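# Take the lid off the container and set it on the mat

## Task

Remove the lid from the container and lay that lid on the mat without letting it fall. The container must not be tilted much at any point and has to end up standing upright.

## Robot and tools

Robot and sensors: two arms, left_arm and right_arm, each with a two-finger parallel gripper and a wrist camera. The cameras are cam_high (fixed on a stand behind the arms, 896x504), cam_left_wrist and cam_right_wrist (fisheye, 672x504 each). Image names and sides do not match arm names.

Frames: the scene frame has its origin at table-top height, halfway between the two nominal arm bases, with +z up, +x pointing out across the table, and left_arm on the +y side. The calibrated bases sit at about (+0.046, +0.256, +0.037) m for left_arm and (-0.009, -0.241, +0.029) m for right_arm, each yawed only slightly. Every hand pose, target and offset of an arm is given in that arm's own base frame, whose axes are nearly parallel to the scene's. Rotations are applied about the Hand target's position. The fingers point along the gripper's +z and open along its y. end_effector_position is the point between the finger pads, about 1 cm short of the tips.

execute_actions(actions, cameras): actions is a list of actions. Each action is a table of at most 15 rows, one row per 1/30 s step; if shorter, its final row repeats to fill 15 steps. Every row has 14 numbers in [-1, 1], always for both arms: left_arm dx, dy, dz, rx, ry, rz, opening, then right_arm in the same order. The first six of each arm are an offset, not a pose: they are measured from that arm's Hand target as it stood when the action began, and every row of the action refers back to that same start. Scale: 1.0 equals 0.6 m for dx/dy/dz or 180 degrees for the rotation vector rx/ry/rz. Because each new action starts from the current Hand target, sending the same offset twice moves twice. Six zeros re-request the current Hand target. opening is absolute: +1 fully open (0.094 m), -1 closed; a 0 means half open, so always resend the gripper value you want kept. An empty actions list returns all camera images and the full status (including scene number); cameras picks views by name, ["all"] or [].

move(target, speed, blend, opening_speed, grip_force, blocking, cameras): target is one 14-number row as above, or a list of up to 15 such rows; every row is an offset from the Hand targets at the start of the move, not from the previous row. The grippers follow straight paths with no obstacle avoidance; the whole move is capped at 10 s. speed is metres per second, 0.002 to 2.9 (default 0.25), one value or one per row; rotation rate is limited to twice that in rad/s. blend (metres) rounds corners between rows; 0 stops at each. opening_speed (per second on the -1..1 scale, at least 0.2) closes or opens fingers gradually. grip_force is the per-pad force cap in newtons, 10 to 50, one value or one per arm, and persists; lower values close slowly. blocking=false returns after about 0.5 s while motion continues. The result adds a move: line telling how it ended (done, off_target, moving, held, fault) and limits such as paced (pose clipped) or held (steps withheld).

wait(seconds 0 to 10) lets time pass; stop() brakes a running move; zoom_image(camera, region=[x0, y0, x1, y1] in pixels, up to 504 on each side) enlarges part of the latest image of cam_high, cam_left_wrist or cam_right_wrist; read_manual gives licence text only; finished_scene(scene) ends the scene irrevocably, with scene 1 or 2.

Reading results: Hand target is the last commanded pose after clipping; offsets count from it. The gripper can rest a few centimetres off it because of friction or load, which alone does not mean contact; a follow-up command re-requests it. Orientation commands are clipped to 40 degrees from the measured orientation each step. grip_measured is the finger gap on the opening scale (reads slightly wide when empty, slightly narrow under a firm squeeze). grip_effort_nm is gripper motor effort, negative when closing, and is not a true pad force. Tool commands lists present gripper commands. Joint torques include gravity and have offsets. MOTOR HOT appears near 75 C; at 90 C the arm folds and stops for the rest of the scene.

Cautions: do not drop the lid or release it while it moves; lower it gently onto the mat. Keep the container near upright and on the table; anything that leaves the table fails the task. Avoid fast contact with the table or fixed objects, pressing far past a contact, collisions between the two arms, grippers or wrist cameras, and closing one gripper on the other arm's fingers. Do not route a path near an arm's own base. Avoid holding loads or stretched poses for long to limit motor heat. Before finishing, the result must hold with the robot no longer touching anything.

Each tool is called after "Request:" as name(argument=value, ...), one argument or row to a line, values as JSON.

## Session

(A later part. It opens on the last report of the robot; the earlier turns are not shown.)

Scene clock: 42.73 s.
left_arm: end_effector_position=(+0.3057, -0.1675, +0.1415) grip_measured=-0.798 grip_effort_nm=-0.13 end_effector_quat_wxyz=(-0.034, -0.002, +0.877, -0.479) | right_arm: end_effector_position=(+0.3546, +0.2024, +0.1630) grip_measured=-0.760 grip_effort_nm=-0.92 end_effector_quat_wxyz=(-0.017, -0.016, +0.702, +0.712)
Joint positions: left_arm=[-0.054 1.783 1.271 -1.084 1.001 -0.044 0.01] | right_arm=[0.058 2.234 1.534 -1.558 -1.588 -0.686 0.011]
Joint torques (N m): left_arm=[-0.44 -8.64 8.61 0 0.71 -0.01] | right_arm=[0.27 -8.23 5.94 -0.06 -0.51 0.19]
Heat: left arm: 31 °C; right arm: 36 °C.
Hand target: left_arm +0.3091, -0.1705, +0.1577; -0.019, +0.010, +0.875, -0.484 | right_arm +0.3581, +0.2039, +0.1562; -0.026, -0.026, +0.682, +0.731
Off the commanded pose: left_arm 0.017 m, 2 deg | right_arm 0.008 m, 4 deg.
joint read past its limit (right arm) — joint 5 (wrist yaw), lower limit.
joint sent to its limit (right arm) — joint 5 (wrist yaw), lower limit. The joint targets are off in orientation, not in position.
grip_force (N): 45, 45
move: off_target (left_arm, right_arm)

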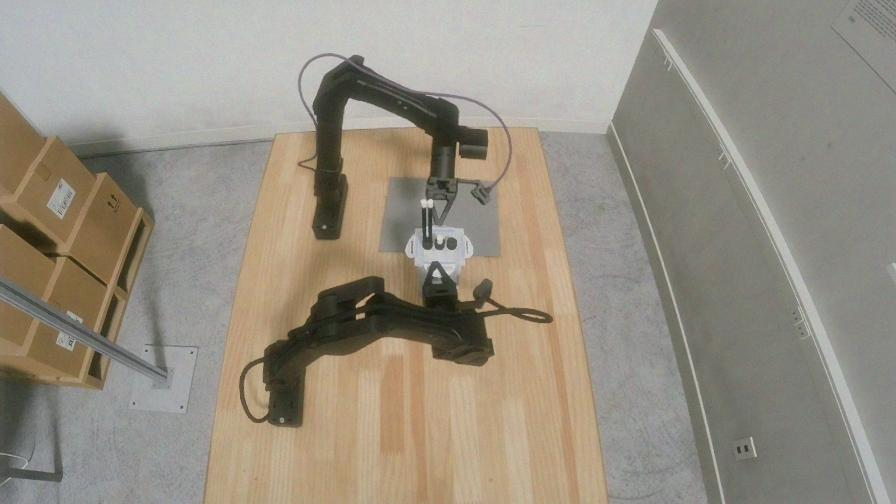

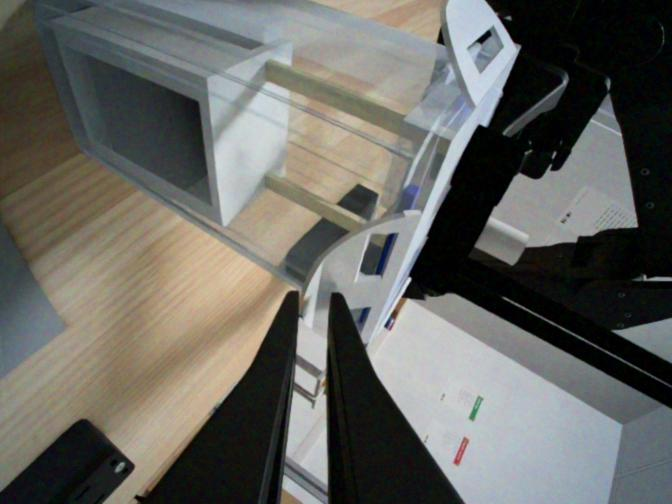

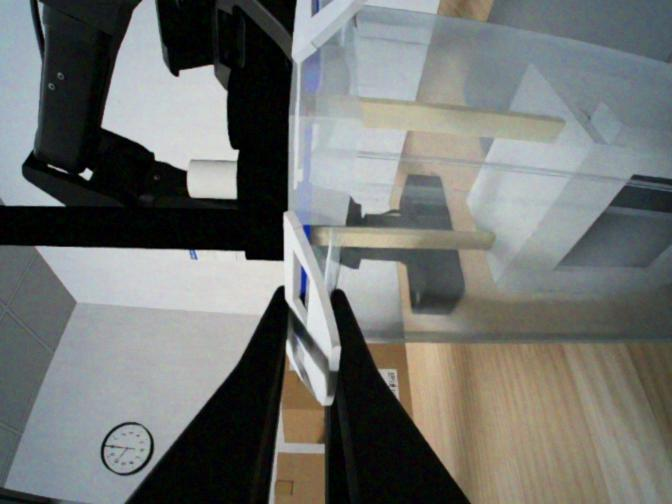

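Request:
move(
  target=[
    [0,0.084,0.054,0,0,0,-0.8,0,0.0,0.0,0,0,0,-0.8],
    [-0.1485,0.1175,0.1705,0.1335,-0.2155,0.126,-0.8,0,0,0,0,0,0,-0.8],
    [-0.1818,-0.1208,0.0955,0.267,-0.431,0.252,-0.8,0,0,0,0,0,0,-0.8],
  ],
  speed=0.4,
  blend=[0.03,0.05,0],
  cameras=["all"],
)

Request:
zoom_image(
  camera="cam_high",
  region=[380, 190, 480, 310],
)

Scene clock: 49.00 s.
left_arm: end_effector_position=(+0.1980, -0.2416, +0.2065) grip_measured=-0.798 grip_effort_nm=-0.12 end_effector_quat_wxyz=(+0.663, -0.006, +0.748, +0.007) | right_arm: end_effector_position=(+0.3546, +0.2024, +0.1629) grip_measured=-0.760 grip_effort_nm=-0.92 end_effector_quat_wxyz=(-0.017, -0.016, +0.702, +0.712)
Joint positions: left_arm=[-1.498 1.42 0.826 -0.552 -1.439 -1.139 0.009] | right_arm=[0.058 2.234 1.534 -1.558 -1.588 -0.686 0.011]
Joint torques (N m): left_arm=[0.42 -3.37 8.98 0.42 -0.75 -0.13] | right_arm=[0.24 -8.36 5.86 -0.04 -0.49 0.16]
Heat: left arm: 31 °C; right arm: 37 °C.
Hand target: left_arm +0.2000, -0.2430, +0.2149; +0.669, -0.017, +0.743, +0.014 | right_arm +0.3582, +0.2039, +0.1561; -0.026, -0.026, +0.682, +0.731
Off the commanded pose: left_arm 0.009 m, 2 deg | right_arm 0.008 m, 4 deg.
joint read past its limit (right arm) — joint 5 (wrist yaw), lower limit.
joint sent to its limit (right arm) — joint 5 (wrist yaw), lower limit. The joint targets are off in orientation, not in position.
grip_force (N): 45, 45
move: off_target (right_arm)

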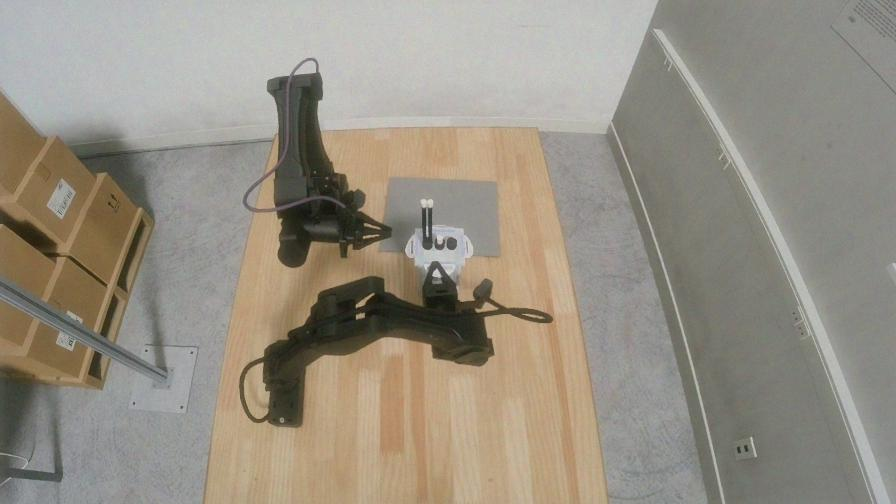

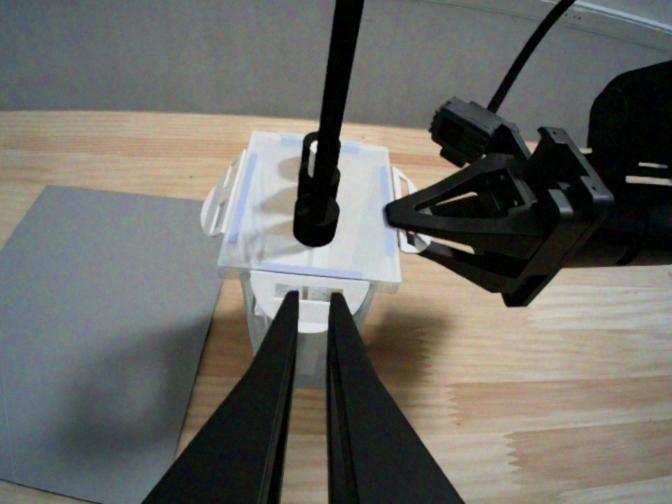

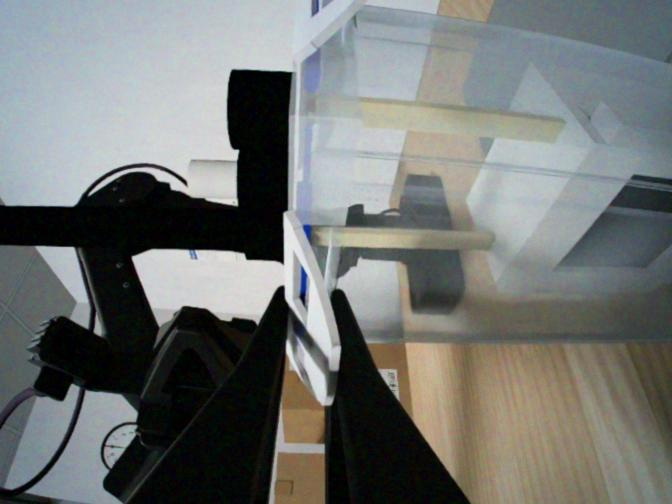

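Scaled by 4.200 from the camera's 896x504 image, which has a finer 1280x720 frame.

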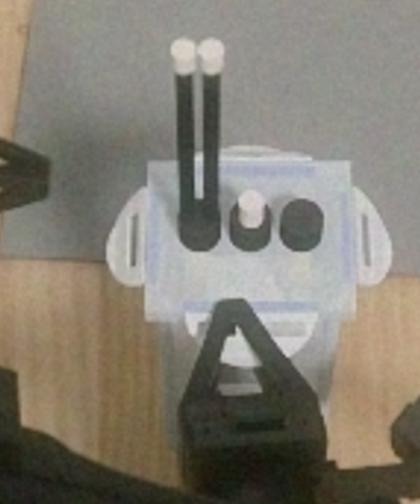

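Request:
move(
  target=[
    [0.06,0,0,0,0,0,1,0,0.0,0.0,0,0,0,-0.8],
    [0.085,0,-0.09,0,0,0,1,0,0,0,0,0,0,-0.8],
  ],
  speed=0.2,
  blend=[0.01,0],
  cameras=["all"],
)

Request:
zoom_image(
  camera="cam_high",
  region=[380, 190, 480, 310],
)

Scene clock: 51.73 s.
left_arm: end_effector_position=(+0.2513, -0.2487, +0.1699) grip_measured=+0.998 grip_effort_nm=0.10 end_effector_quat_wxyz=(+0.671, -0.026, +0.741, +0.002) | right_arm: end_effector_position=(+0.3541, +0.2036, +0.1628) grip_measured=-0.760 grip_effort_nm=-0.92 end_effector_quat_wxyz=(-0.019, -0.017, +0.702, +0.712)
Joint positions: left_arm=[-1.3 1.54 0.576 0.558 -1.318 -0.426 0.094] | right_arm=[0.062 2.234 1.534 -1.555 -1.588 -0.683 0.011]
Joint torques (N m): left_arm=[0.29 -4.31 4.01 1.19 -0.2 0.01] | right_arm=[0.05 -8.27 5.96 -0.07 -0.53 0.18]
Heat: left arm: 31 °C; right arm: 37 °C.
Hand target: left_arm +0.2511, -0.2429, +0.1609; +0.669, -0.017, +0.743, +0.015 | right_arm +0.3581, +0.2039, +0.1561; -0.026, -0.026, +0.682, +0.731
Off the commanded pose: left_arm 0.011 m, 2 deg | right_arm 0.008 m, 3 deg.
joint read past its limit (right arm) — joint 5 (wrist yaw), lower limit.
joint sent to its limit (right arm) — joint 5 (wrist yaw), lower limit. The joint targets are off in orientation, not in position.
grip_force (N): 45, 45
move: off_target (left_arm, right_arm)

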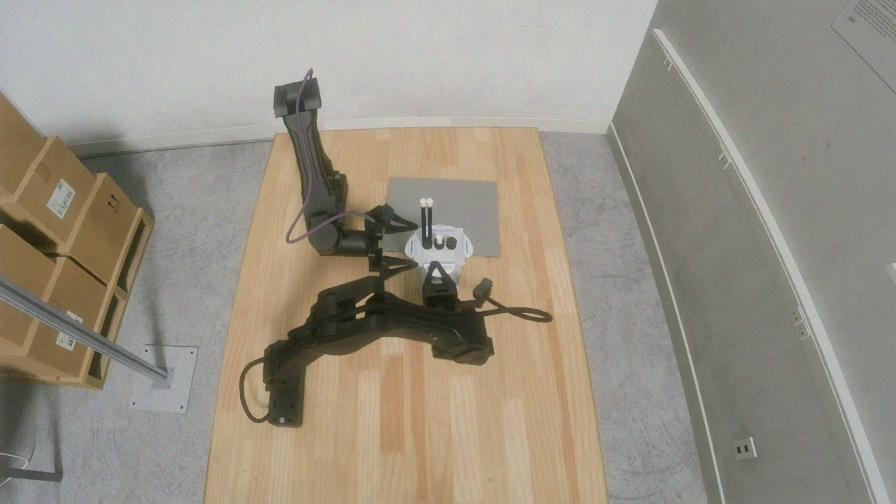

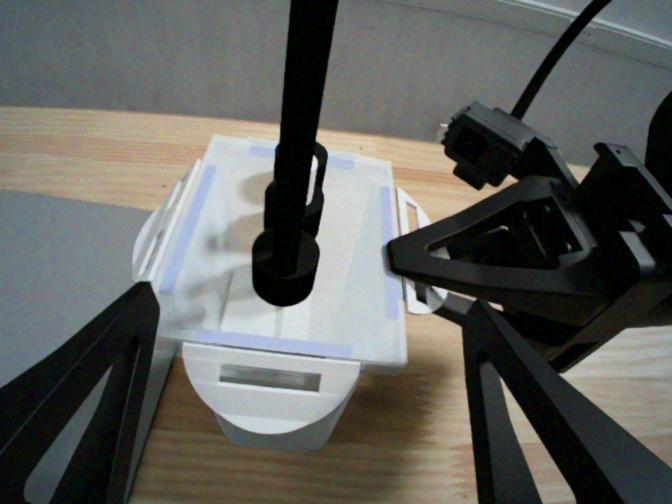

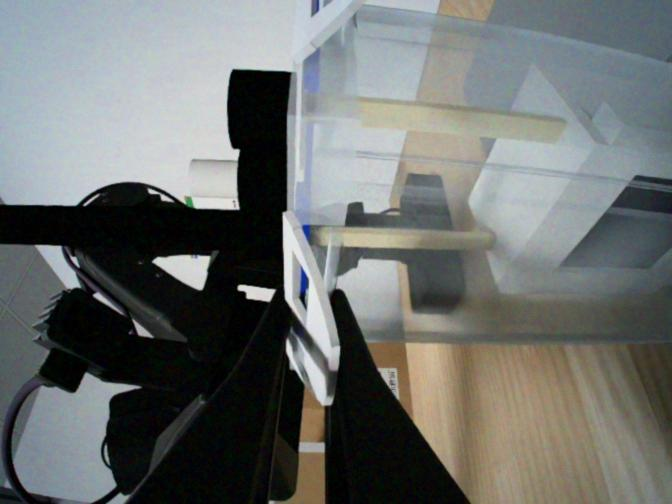

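Scaled by 4.200 from the camera's 896x504 image, which has a finer 1280x720 frame.

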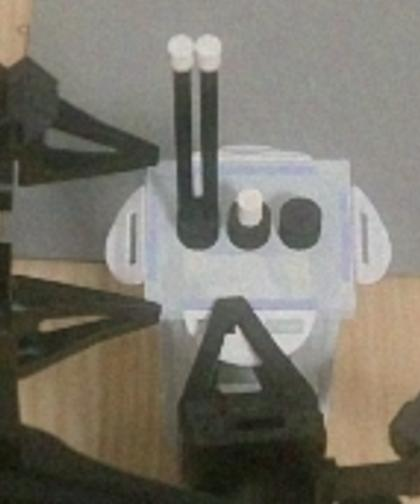

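Request:
move(
  target=[0,0.016,0,0,0,0,1,0,0.0,0.0,0,0,0,-0.8],
  speed=0.1,
  cameras=["cam_left_wrist"],
)

Scene clock: 53.03 s.
left_arm: end_effector_position=(+0.2516, -0.2403, +0.1634) grip_measured=+0.998 grip_effort_nm=0.10 end_effector_quat_wxyz=(+0.670, -0.018, +0.743, +0.010) | right_arm: end_effector_position=(+0.3540, +0.2037, +0.1628) grip_measured=-0.760 grip_effort_nm=-0.92 end_effector_quat_wxyz=(-0.019, -0.017, +0.702, +0.712)
Joint positions: left_arm=[-1.29 1.529 0.538 0.581 -1.309 -0.408 0.094] | right_arm=[0.062 2.234 1.534 -1.555 -1.588 -0.683 0.011]
Joint torques (N m): left_arm=[0.35 -5.78 3.95 1.19 -0.19 0.02] | right_arm=[-0.06 -8.34 5.94 -0.06 -0.49 0.17]
Heat: left arm: 31 °C; right arm: 37 °C.
Hand target: left_arm +0.2511, -0.2333, +0.1609; +0.669, -0.017, +0.743, +0.015 | right_arm +0.3581, +0.2039, +0.1561; -0.026, -0.026, +0.682, +0.731
Off the commanded pose: left_arm 0.008 m, 1 deg | right_arm 0.008 m, 3 deg.
joint read past its limit (right arm) — joint 5 (wrist yaw), lower limit.
joint sent to its limit (right arm) — joint 5 (wrist yaw), lower limit. The joint targets are off in orientation, not in position.
grip_force (N): 45, 45
move: off_target (right_arm)
Images, in order (width x height): cam_left_wrist 672x504.

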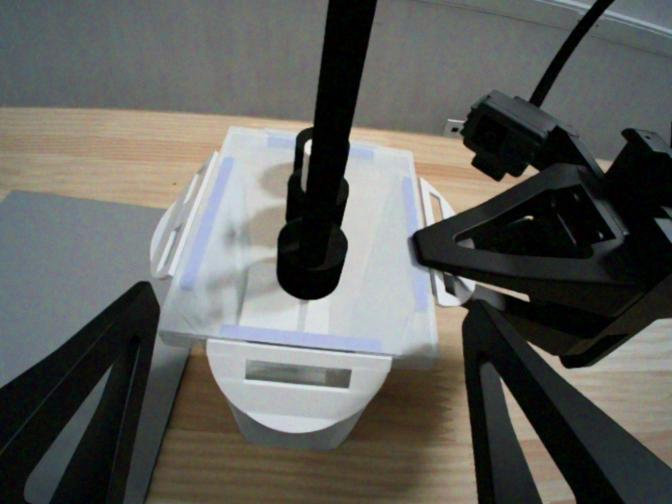

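Request:
move(
  target=[0.012,0.005,-0.03,0,0,-0.012,1,0,0.0,0.0,0,0,0,-0.8],
  speed=0.08,
  cameras=["cam_high","cam_left_wrist","cam_right_wrist"],
)

Request:
zoom_image(
  camera="cam_high",
  region=[380, 190, 480, 310],
)

Scene clock: 54.93 s.
left_arm: end_effector_position=(+0.2585, -0.2360, +0.1531) grip_measured=+0.998 grip_effort_nm=0.10 end_effector_quat_wxyz=(+0.673, -0.014, +0.740, -0.012) | right_arm: end_effector_position=(+0.3539, +0.2040, +0.1628) grip_measured=-0.760 grip_effort_nm=-0.92 end_effector_quat_wxyz=(-0.019, -0.018, +0.702, +0.712)
Joint positions: left_arm=[-1.252 1.564 0.458 0.813 -1.239 -0.314 0.094] | right_arm=[0.063 2.234 1.534 -1.554 -1.588 -0.683 0.011]
Joint torques (N m): left_arm=[0.35 -3.62 3.6 1.26 -0.11 0.04] | right_arm=[-0.06 -8.36 5.82 -0.09 -0.49 0.19]
Heat: left arm: 31 °C; right arm: 37 °C.
Hand target: left_arm +0.2582, -0.2304, +0.1429; +0.669, -0.003, +0.743, +0.002 | right_arm +0.3581, +0.2040, +0.1561; -0.026, -0.026, +0.682, +0.731
Off the commanded pose: left_arm 0.012 m, 2 deg | right_arm 0.008 m, 3 deg.
joint read past its limit (right arm) — joint 5 (wrist yaw), lower limit.
joint sent to its limit (right arm) — joint 5 (wrist yaw), lower limit. The joint targets are off in orientation, not in position.
grip_force (N): 45, 45
move: off_target (left_arm, right_arm)

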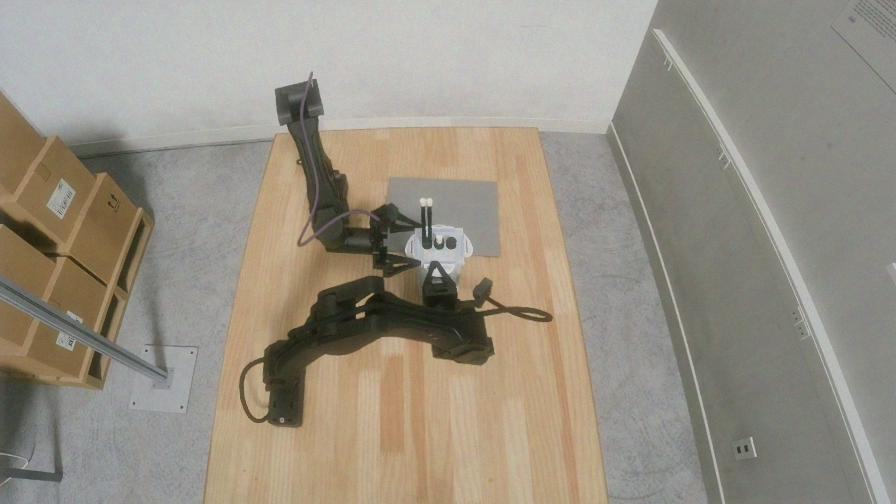

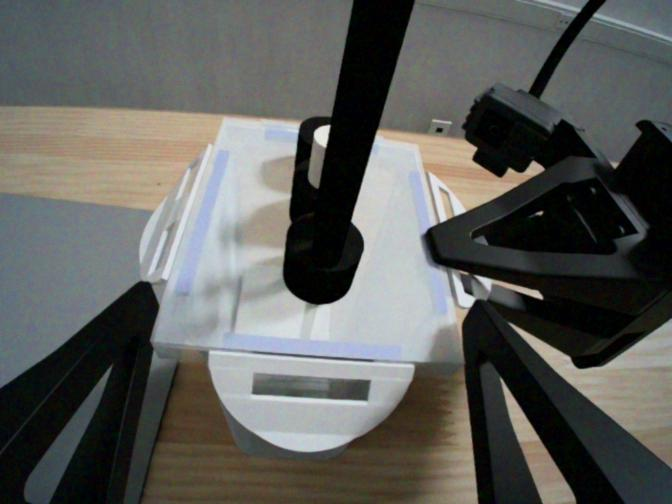

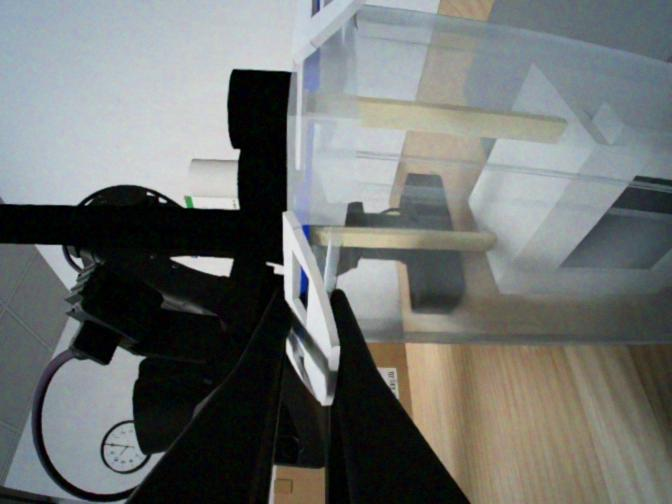

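Scaled by 4.200 from the camera's 896x504 image, which has a finer 1280x720 frame.

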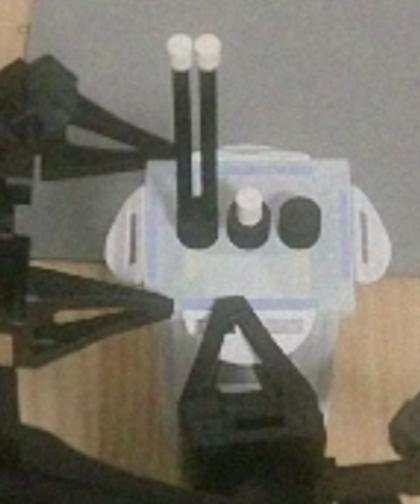

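Request:
move(
  target=[-0.001,0,-0.009,0,0,0,1,0,0.0,0.0,0,0,0,-0.8],
  speed=0.08,
  cameras=["cam_left_wrist"],
)

Scene clock: 56.17 s.
left_arm: end_effector_position=(+0.2585, -0.2358, +0.1471) grip_measured=+0.998 grip_effort_nm=0.10 end_effector_quat_wxyz=(+0.673, -0.012, +0.740, -0.011) | right_arm: end_effector_position=(+0.3539, +0.2040, +0.1628) grip_measured=-0.760 grip_effort_nm=-0.92 end_effector_quat_wxyz=(-0.019, -0.018, +0.702, +0.712)
Joint positions: left_arm=[-1.252 1.59 0.448 0.845 -1.239 -0.314 0.094] | right_arm=[0.063 2.234 1.534 -1.554 -1.588 -0.683 0.011]
Joint torques (N m): left_arm=[0.21 -3.71 3.54 1.26 -0.12 0.01] | right_arm=[-0.13 -8.39 5.91 -0.08 -0.51 0.2]
Heat: left arm: 31 °C; right arm: 37 °C.
Hand target: left_arm +0.2576, -0.2304, +0.1375; +0.669, -0.003, +0.743, +0.002 | right_arm +0.3581, +0.2040, +0.1561; -0.026, -0.026, +0.682, +0.731
Off the commanded pose: left_arm 0.011 m, 2 deg | right_arm 0.008 m, 3 deg.
joint read past its limit (right arm) — joint 5 (wrist yaw), lower limit.
joint sent to its limit (right arm) — joint 5 (wrist yaw), lower limit. The joint targets are off in orientation, not in position.
grip_force (N): 45, 45
move: off_target (left_arm, right_arm)
Images, in order (width x height): cam_left_wrist 672x504.

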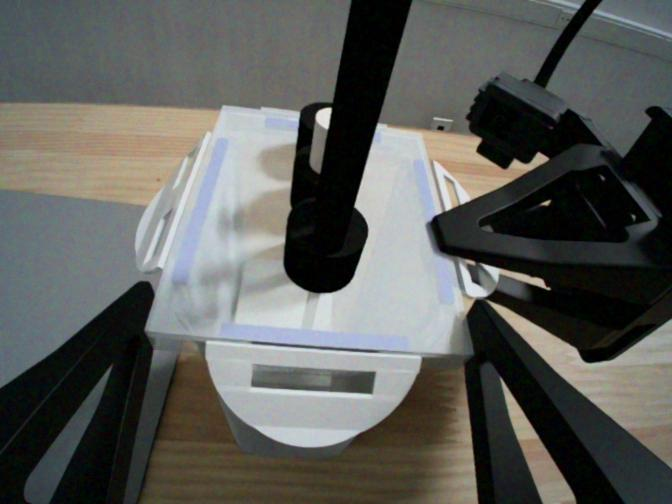

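Request:
move(
  target=[0,0,0,0,0,0,0.5,0,0.0,0.0,0,0,0,-0.8],
  speed=0.08,
  opening_speed=0.4,
  grip_force=[50,45],
  cameras=["cam_left_wrist"],
)

Scene clock: 57.83 s.
left_arm: end_effector_position=(+0.2585, -0.2364, +0.1473) grip_measured=+0.863 grip_effort_nm=-1.04 end_effector_quat_wxyz=(+0.673, -0.012, +0.740, -0.012) | right_arm: end_effector_position=(+0.3539, +0.2040, +0.1628) grip_measured=-0.760 grip_effort_nm=-0.92 end_effector_quat_wxyz=(-0.019, -0.018, +0.702, +0.712)
Joint positions: left_arm=[-1.252 1.59 0.448 0.847 -1.236 -0.313 0.088] | right_arm=[0.063 2.234 1.534 -1.554 -1.588 -0.683 0.011]
Joint torques (N m): left_arm=[0.2 -3.71 3.51 1.25 -0.16 0] | right_arm=[-0.12 -8.31 5.82 -0.07 -0.51 0.2]
Heat: left arm: 31 °C; right arm: 38 °C.
Hand target: left_arm +0.2576, -0.2304, +0.1375; +0.669, -0.003, +0.743, +0.002 | right_arm +0.3581, +0.2040, +0.1561; -0.026, -0.026, +0.682, +0.731
Off the commanded pose: left_arm 0.011 m, 2 deg | right_arm 0.008 m, 3 deg.
joint read past its limit (right arm) — joint 5 (wrist yaw), lower limit.
joint sent to its limit (right arm) — joint 5 (wrist yaw), lower limit. The joint targets are off in orientation, not in position.
grip_force (N): 50, 45
move: off_target (left_arm, right_arm)
Images, in order (width x height): cam_left_wrist 672x504.

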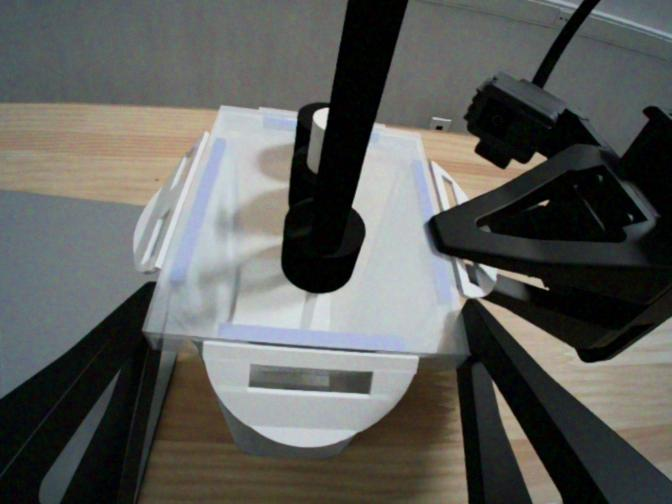

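Request:
move(
  target=[
    [0,0,0,0,0,0,0.5,0,0.0,0.0,0,0,0,0.1],
    [0,0,0,0,0,0,0.5,0,-0.17,0.0,0,0,0,0.1],
  ],
  speed=0.25,
  cameras=["cam_left_wrist","cam_right_wrist","cam_high"],
)

Scene clock: 59.93 s.
left_arm: end_effector_position=(+0.2586, -0.2364, +0.1483) grip_measured=+0.863 grip_effort_nm=-1.04 end_effector_quat_wxyz=(+0.674, -0.018, +0.739, -0.017) | right_arm: end_effector_position=(+0.3616, +0.0989, +0.1450) grip_measured=+0.098 grip_effort_nm=0.13 end_effector_quat_wxyz=(+0.030, +0.066, +0.741, +0.668)
Joint positions: left_arm=[-1.252 1.59 0.448 0.857 -1.238 -0.319 0.088] | right_arm=[-0.232 2.186 1.455 -1.588 -1.426 -0.71 0.052]
Joint torques (N m): left_arm=[0.18 -3.78 3.48 1.16 -0.13 0.09] | right_arm=[0.54 -12.42 3.6 -0.44 -0.6 -0.22]
Heat: left arm: 31 °C; right arm: 38 °C.
Hand target: left_arm +0.2576, -0.2304, +0.1376; +0.669, -0.003, +0.743, +0.002 | right_arm +0.3581, +0.1019, +0.1562; -0.026, -0.026, +0.682, +0.731
Off the commanded pose: left_arm 0.012 m, 3 deg | right_arm 0.012 m, 16 deg.
joint read past its limit (right arm) — joint 4 (wrist pitch), lower limit.
joint sent to its limit (right arm) — joint 4 (wrist pitch), lower limit. The joint targets are off in orientation, not in position.
grip_force (N): 50, 45
move: off_target (left_arm, right_arm)

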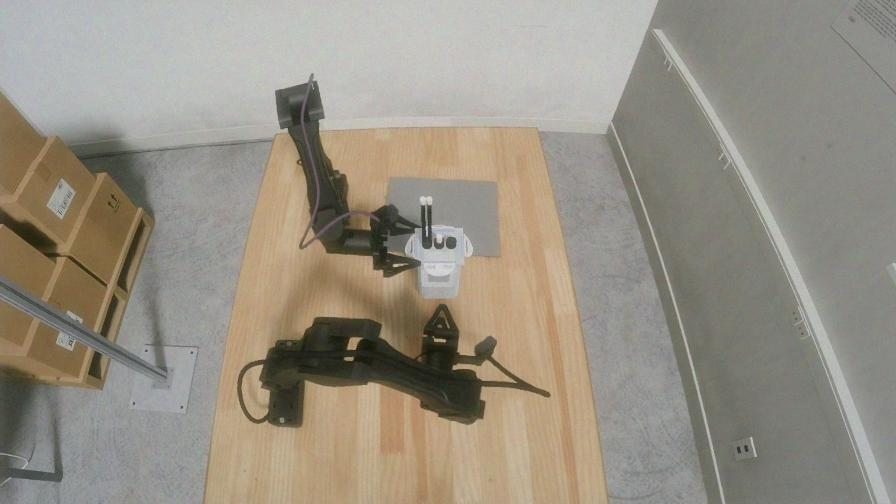

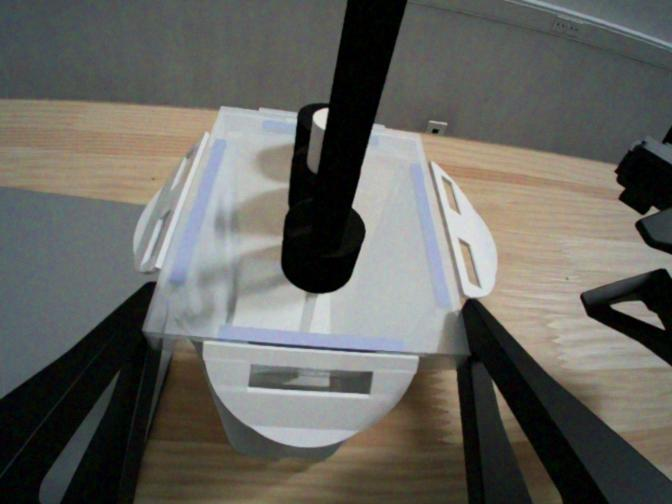

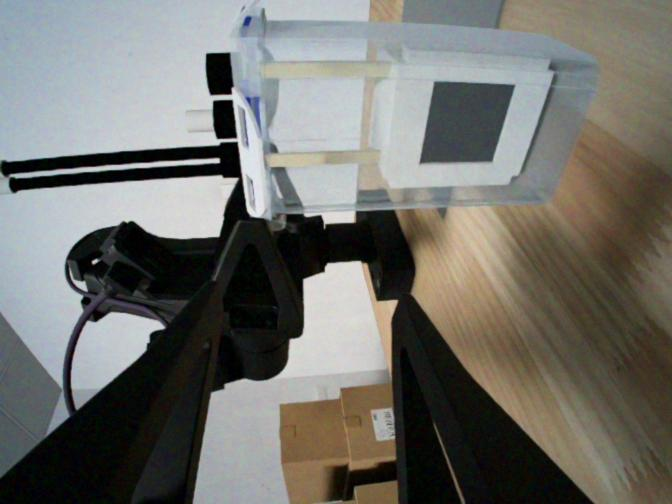

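Request:
move(
  target=[0,-0.005,0.06,0,-0.035,0,0.5,0,0,0.0,0,0,0,0.1],
  speed=0.08,
  cameras=["cam_left_wrist","cam_right_wrist"],
)

Scene clock: 61.90 s.
left_arm: end_effector_position=(+0.2593, -0.2364, +0.1686) grip_measured=+0.863 grip_effort_nm=-1.04 end_effector_quat_wxyz=(+0.701, +0.012, +0.713, +0.010) | right_arm: end_effector_position=(+0.3615, +0.0989, +0.1449) grip_measured=+0.098 grip_effort_nm=0.12 end_effector_quat_wxyz=(+0.030, +0.065, +0.741, +0.668)
Joint positions: left_arm=[-1.252 1.626 0.423 1.151 -1.249 -0.017 0.088] | right_arm=[-0.232 2.186 1.455 -1.588 -1.425 -0.71 0.052]
Joint torques (N m): left_arm=[-0.36 -4.62 4.15 1.76 -0.13 0.13] | right_arm=[0.5 -12.31 3.73 -0.43 -0.61 -0.19]
Heat: left arm: 31 °C; right arm: 38 °C.
Hand target: left_arm +0.2576, -0.2334, +0.1736; +0.709, -0.003, +0.705, +0.002 | right_arm +0.3581, +0.1019, +0.1561; -0.026, -0.026, +0.682, +0.731
Off the commanded pose: left_arm 0.006 m, 2 deg | right_arm 0.012 m, 16 deg.
joint read past its limit (right arm) — joint 4 (wrist pitch), lower limit.
joint sent to its limit (right arm) — joint 4 (wrist pitch), lower limit. The joint targets are off in orientation, not in position.
grip_force (N): 50, 45
move: off_target (right_arm)
Images, in order (width x height): cam_left_wrist 672x504, cam_right_wrist 672x504.

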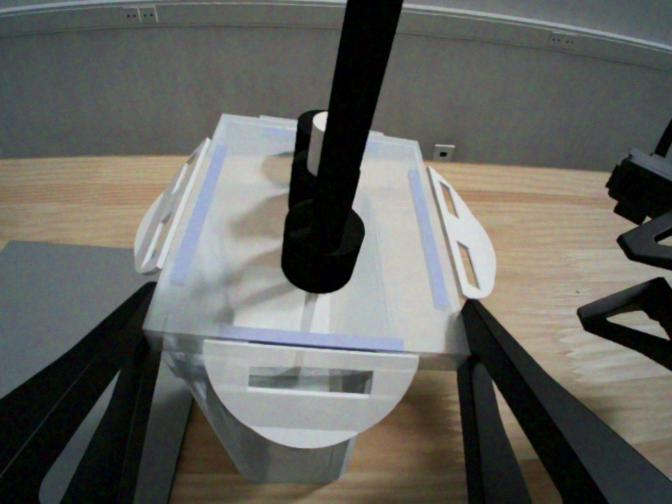

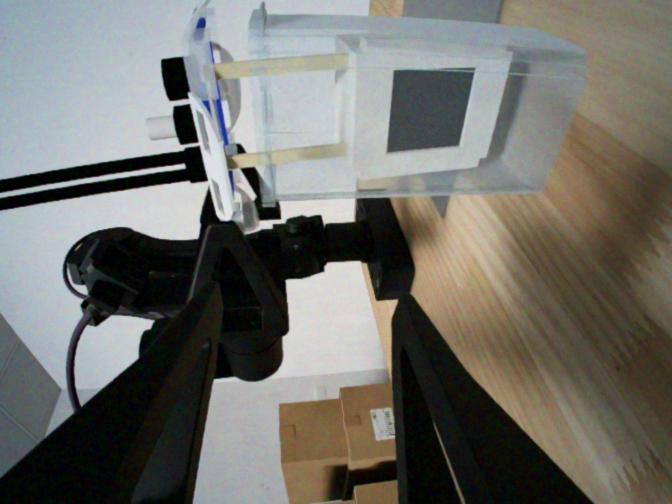

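Request:
move(
  target=[0,-0.003,0.10,0,0.025,0,0.5,0,0,0.0,0,0,0,0.1],
  speed=0.1,
  cameras=["cam_left_wrist","cam_right_wrist","cam_high"],
)

Scene clock: 63.90 s.
left_arm: end_effector_position=(+0.2563, -0.2327, +0.2004) grip_measured=+0.863 grip_effort_nm=-1.04 end_effector_quat_wxyz=(+0.664, +0.040, +0.746, +0.029) | right_arm: end_effector_position=(+0.3615, +0.0989, +0.1449) grip_measured=+0.098 grip_effort_nm=0.12 end_effector_quat_wxyz=(+0.030, +0.065, +0.741, +0.668)
Joint positions: left_arm=[-1.252 1.347 0.562 0.437 -1.222 -0.231 0.088] | right_arm=[-0.232 2.186 1.455 -1.588 -1.425 -0.71 0.052]
Joint torques (N m): left_arm=[-0.39 -6.35 11.14 1.4 -0.51 -0.01] | right_arm=[0.57 -12.31 3.6 -0.43 -0.62 -0.22]
Heat: left arm: 31 °C; right arm: 37 °C.
Hand target: left_arm +0.2577, -0.2352, +0.2336; +0.681, -0.003, +0.732, +0.002 | right_arm +0.3581, +0.1019, +0.1561; -0.026, -0.026, +0.682, +0.731
Off the commanded pose: left_arm 0.033 m, 6 deg | right_arm 0.012 m, 16 deg.
joint read past its limit (right arm) — joint 4 (wrist pitch), lower limit.
joint sent to its limit (right arm) — joint 4 (wrist pitch), lower limit. The joint targets are off in orientation, not in position.
grip_force (N): 50, 45
move: off_target (left_arm, right_arm)

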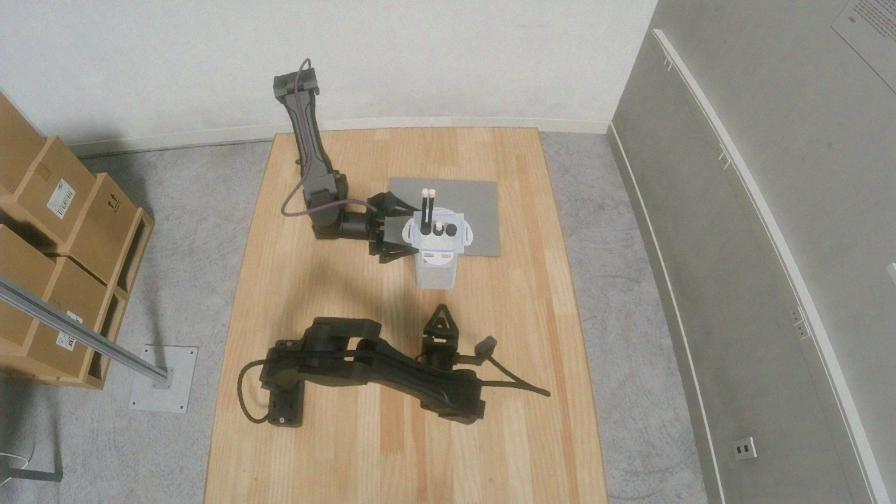

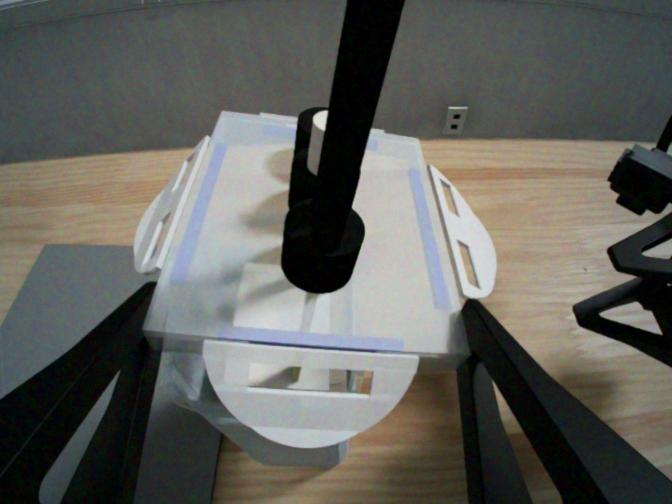

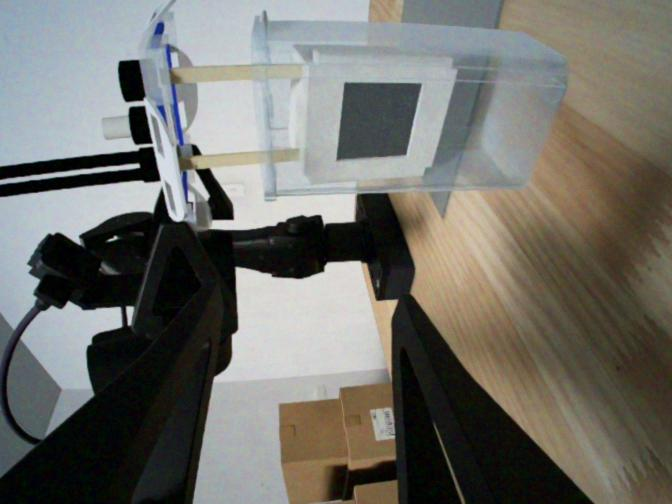

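Request:
move(
  target=[0,0.001,0.1,-0.012,-0.008,0,0.5,0,0,0.0,0,0,0,0.1],
  speed=0.12,
  cameras=["cam_left_wrist","cam_right_wrist"],
)

Scene clock: 65.50 s.
left_arm: end_effector_position=(+0.2577, -0.2363, +0.2602) grip_measured=+0.863 grip_effort_nm=-1.04 end_effector_quat_wxyz=(+0.674, +0.025, +0.738, +0.012) | right_arm: end_effector_position=(+0.3615, +0.0989, +0.1449) grip_measured=+0.098 grip_effort_nm=0.12 end_effector_quat_wxyz=(+0.030, +0.065, +0.741, +0.668)
Joint positions: left_arm=[-1.252 1.252 0.714 0.267 -1.224 -0.203 0.088] | right_arm=[-0.232 2.186 1.455 -1.588 -1.425 -0.71 0.052]
Joint torques (N m): left_arm=[-0.39 -5.46 11.74 1.46 -0.47 0.07] | right_arm=[0.65 -12.25 3.74 -0.43 -0.59 -0.22]
Heat: left arm: 32 °C; right arm: 37 °C.
Hand target: left_arm +0.2576, -0.2346, +0.2935; +0.690, -0.016, +0.724, -0.012 | right_arm +0.3581, +0.1019, +0.1561; -0.026, -0.026, +0.682, +0.731
Off the commanded pose: left_arm 0.033 m, 6 deg | right_arm 0.012 m, 16 deg.
joint read past its limit (right arm) — joint 4 (wrist pitch), lower limit.
joint sent to its limit (right arm) — joint 4 (wrist pitch), lower limit. The joint targets are off in orientation, not in position.
grip_force (N): 50, 45
move: off_target (left_arm, right_arm)
Images, in order (width x height): cam_left_wrist 672x504, cam_right_wrist 672x504.

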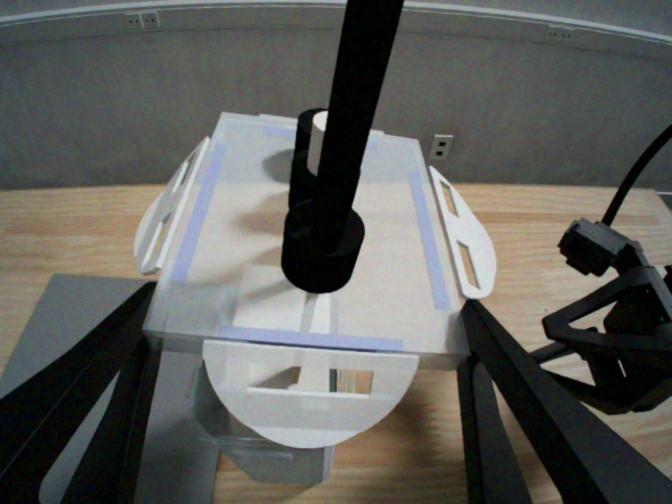

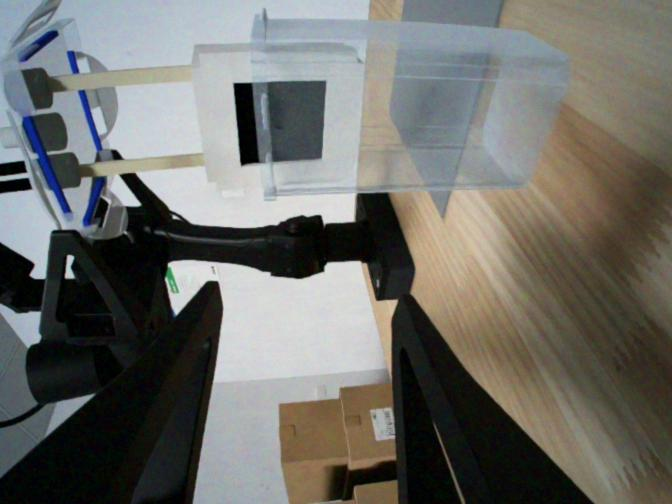

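Request:
move(
  target=[0,0,0.11,0,0,0,0.5,0,0,0.0,0,0,0,0.1],
  speed=0.15,
  cameras=["cam_left_wrist","cam_right_wrist"],
)

Scene clock: 67.10 s.
left_arm: end_effector_position=(+0.2587, -0.2389, +0.3281) grip_measured=+0.863 grip_effort_nm=-1.04 end_effector_quat_wxyz=(+0.676, +0.025, +0.737, +0.013) | right_arm: end_effector_position=(+0.3615, +0.0989, +0.1449) grip_measured=+0.098 grip_effort_nm=0.12 end_effector_quat_wxyz=(+0.030, +0.065, +0.741, +0.668)
Joint positions: left_arm=[-1.252 1.219 0.96 -0.001 -1.227 -0.192 0.088] | right_arm=[-0.232 2.186 1.455 -1.588 -1.425 -0.71 0.052]
Joint torques (N m): left_arm=[-0.43 -4.56 12.07 1.47 -0.44 -0.02] | right_arm=[0.57 -12.23 3.69 -0.44 -0.57 -0.21]
Heat: left arm: 33 °C; right arm: 37 °C.
Hand target: left_arm +0.2577, -0.2346, +0.3594; +0.690, -0.015, +0.724, -0.012 | right_arm +0.3581, +0.1019, +0.1561; -0.026, -0.026, +0.682, +0.731
Off the commanded pose: left_arm 0.032 m, 6 deg | right_arm 0.012 m, 16 deg.
joint read past its limit (right arm) — joint 4 (wrist pitch), lower limit.
joint sent to its limit (right arm) — joint 4 (wrist pitch), lower limit. The joint targets are off in orientation, not in position.
grip_force (N): 50, 45
move: off_target (left_arm, right_arm)
Images, in order (width x height): cam_left_wrist 672x504, cam_right_wrist 672x504.

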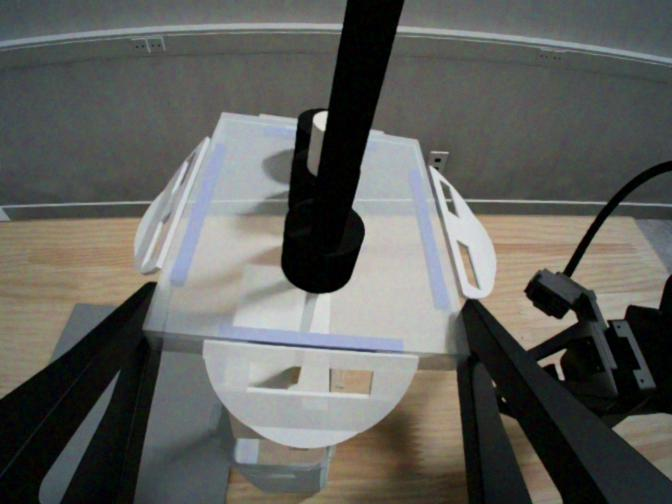

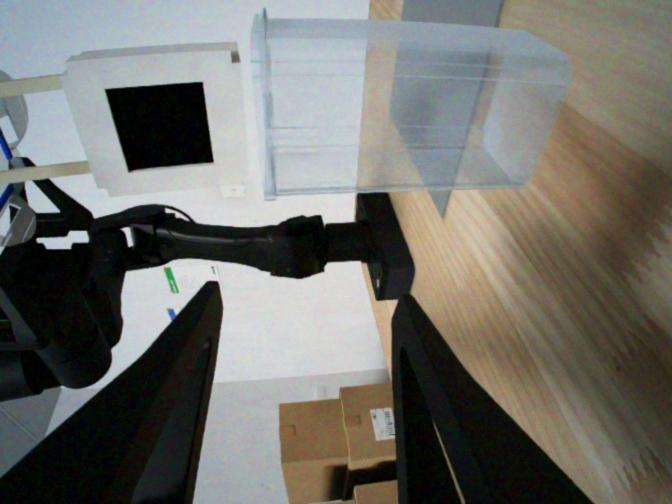

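Request:
move(
  target=[
    [0,0,0.04,0,0,0,0.5,0,0,0.0,0,0,0,0.1],
    [0.0935,0.345,0.045,-0.0188,-0.0068,0.222,0.5,0,0,0.0,0,0,0,0.1],
  ],
  speed=0.2,
  blend=[0.01,0],
  cameras=["all"],
)

Request:
zoom_image(
  camera="cam_high",
  region=[340, 100, 540, 300],
)

Scene clock: 70.87 s.
left_arm: end_effector_position=(+0.3181, -0.0346, +0.3594) grip_measured=+0.863 grip_effort_nm=-1.04 end_effector_quat_wxyz=(+0.645, -0.247, +0.690, +0.216) | right_arm: end_effector_position=(+0.3615, +0.0989, +0.1449) grip_measured=+0.098 grip_effort_nm=0.12 end_effector_quat_wxyz=(+0.030, +0.065, +0.741, +0.668)
Joint positions: left_arm=[-0.694 1.155 1.061 -0.252 -1.348 -0.358 0.088] | right_arm=[-0.232 2.186 1.455 -1.588 -1.425 -0.71 0.052]
Joint torques (N m): left_arm=[0.25 -3.37 12.05 1.29 -0.55 -0.06] | right_arm=[0.55 -12.3 3.58 -0.44 -0.6 -0.19]
Heat: left arm: 34 °C; right arm: 37 °C.
Hand target: left_arm +0.3137, -0.0276, +0.3865; +0.659, -0.282, +0.667, +0.203 | right_arm +0.3581, +0.1019, +0.1561; -0.026, -0.026, +0.682, +0.731
Off the commanded pose: left_arm 0.028 m, 5 deg | right_arm 0.012 m, 16 deg.
joint read past its limit (right arm) — joint 4 (wrist pitch), lower limit.
joint sent to its limit (right arm) — joint 4 (wrist pitch), lower limit. The joint targets are off in orientation, not in position.
grip_force (N): 50, 45
move: off_target (left_arm, right_arm)

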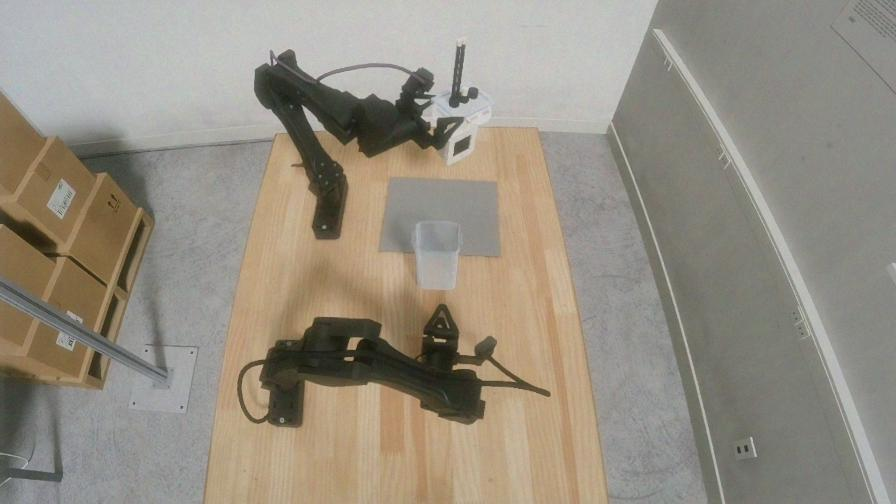

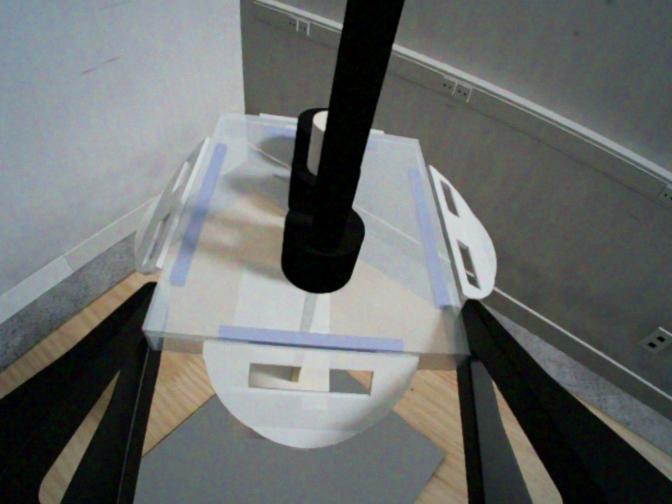

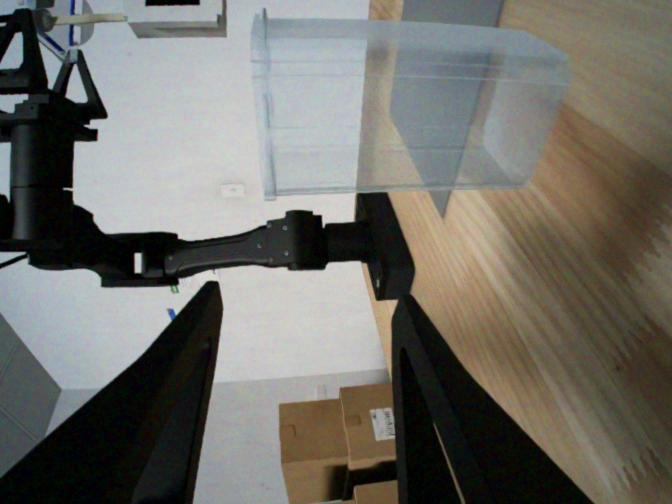

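Scaled by 2.520 from the camera's 896x504 image, which has a finer 1280x720 frame.

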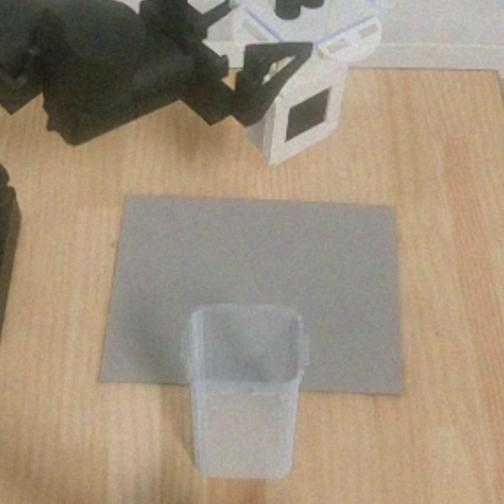

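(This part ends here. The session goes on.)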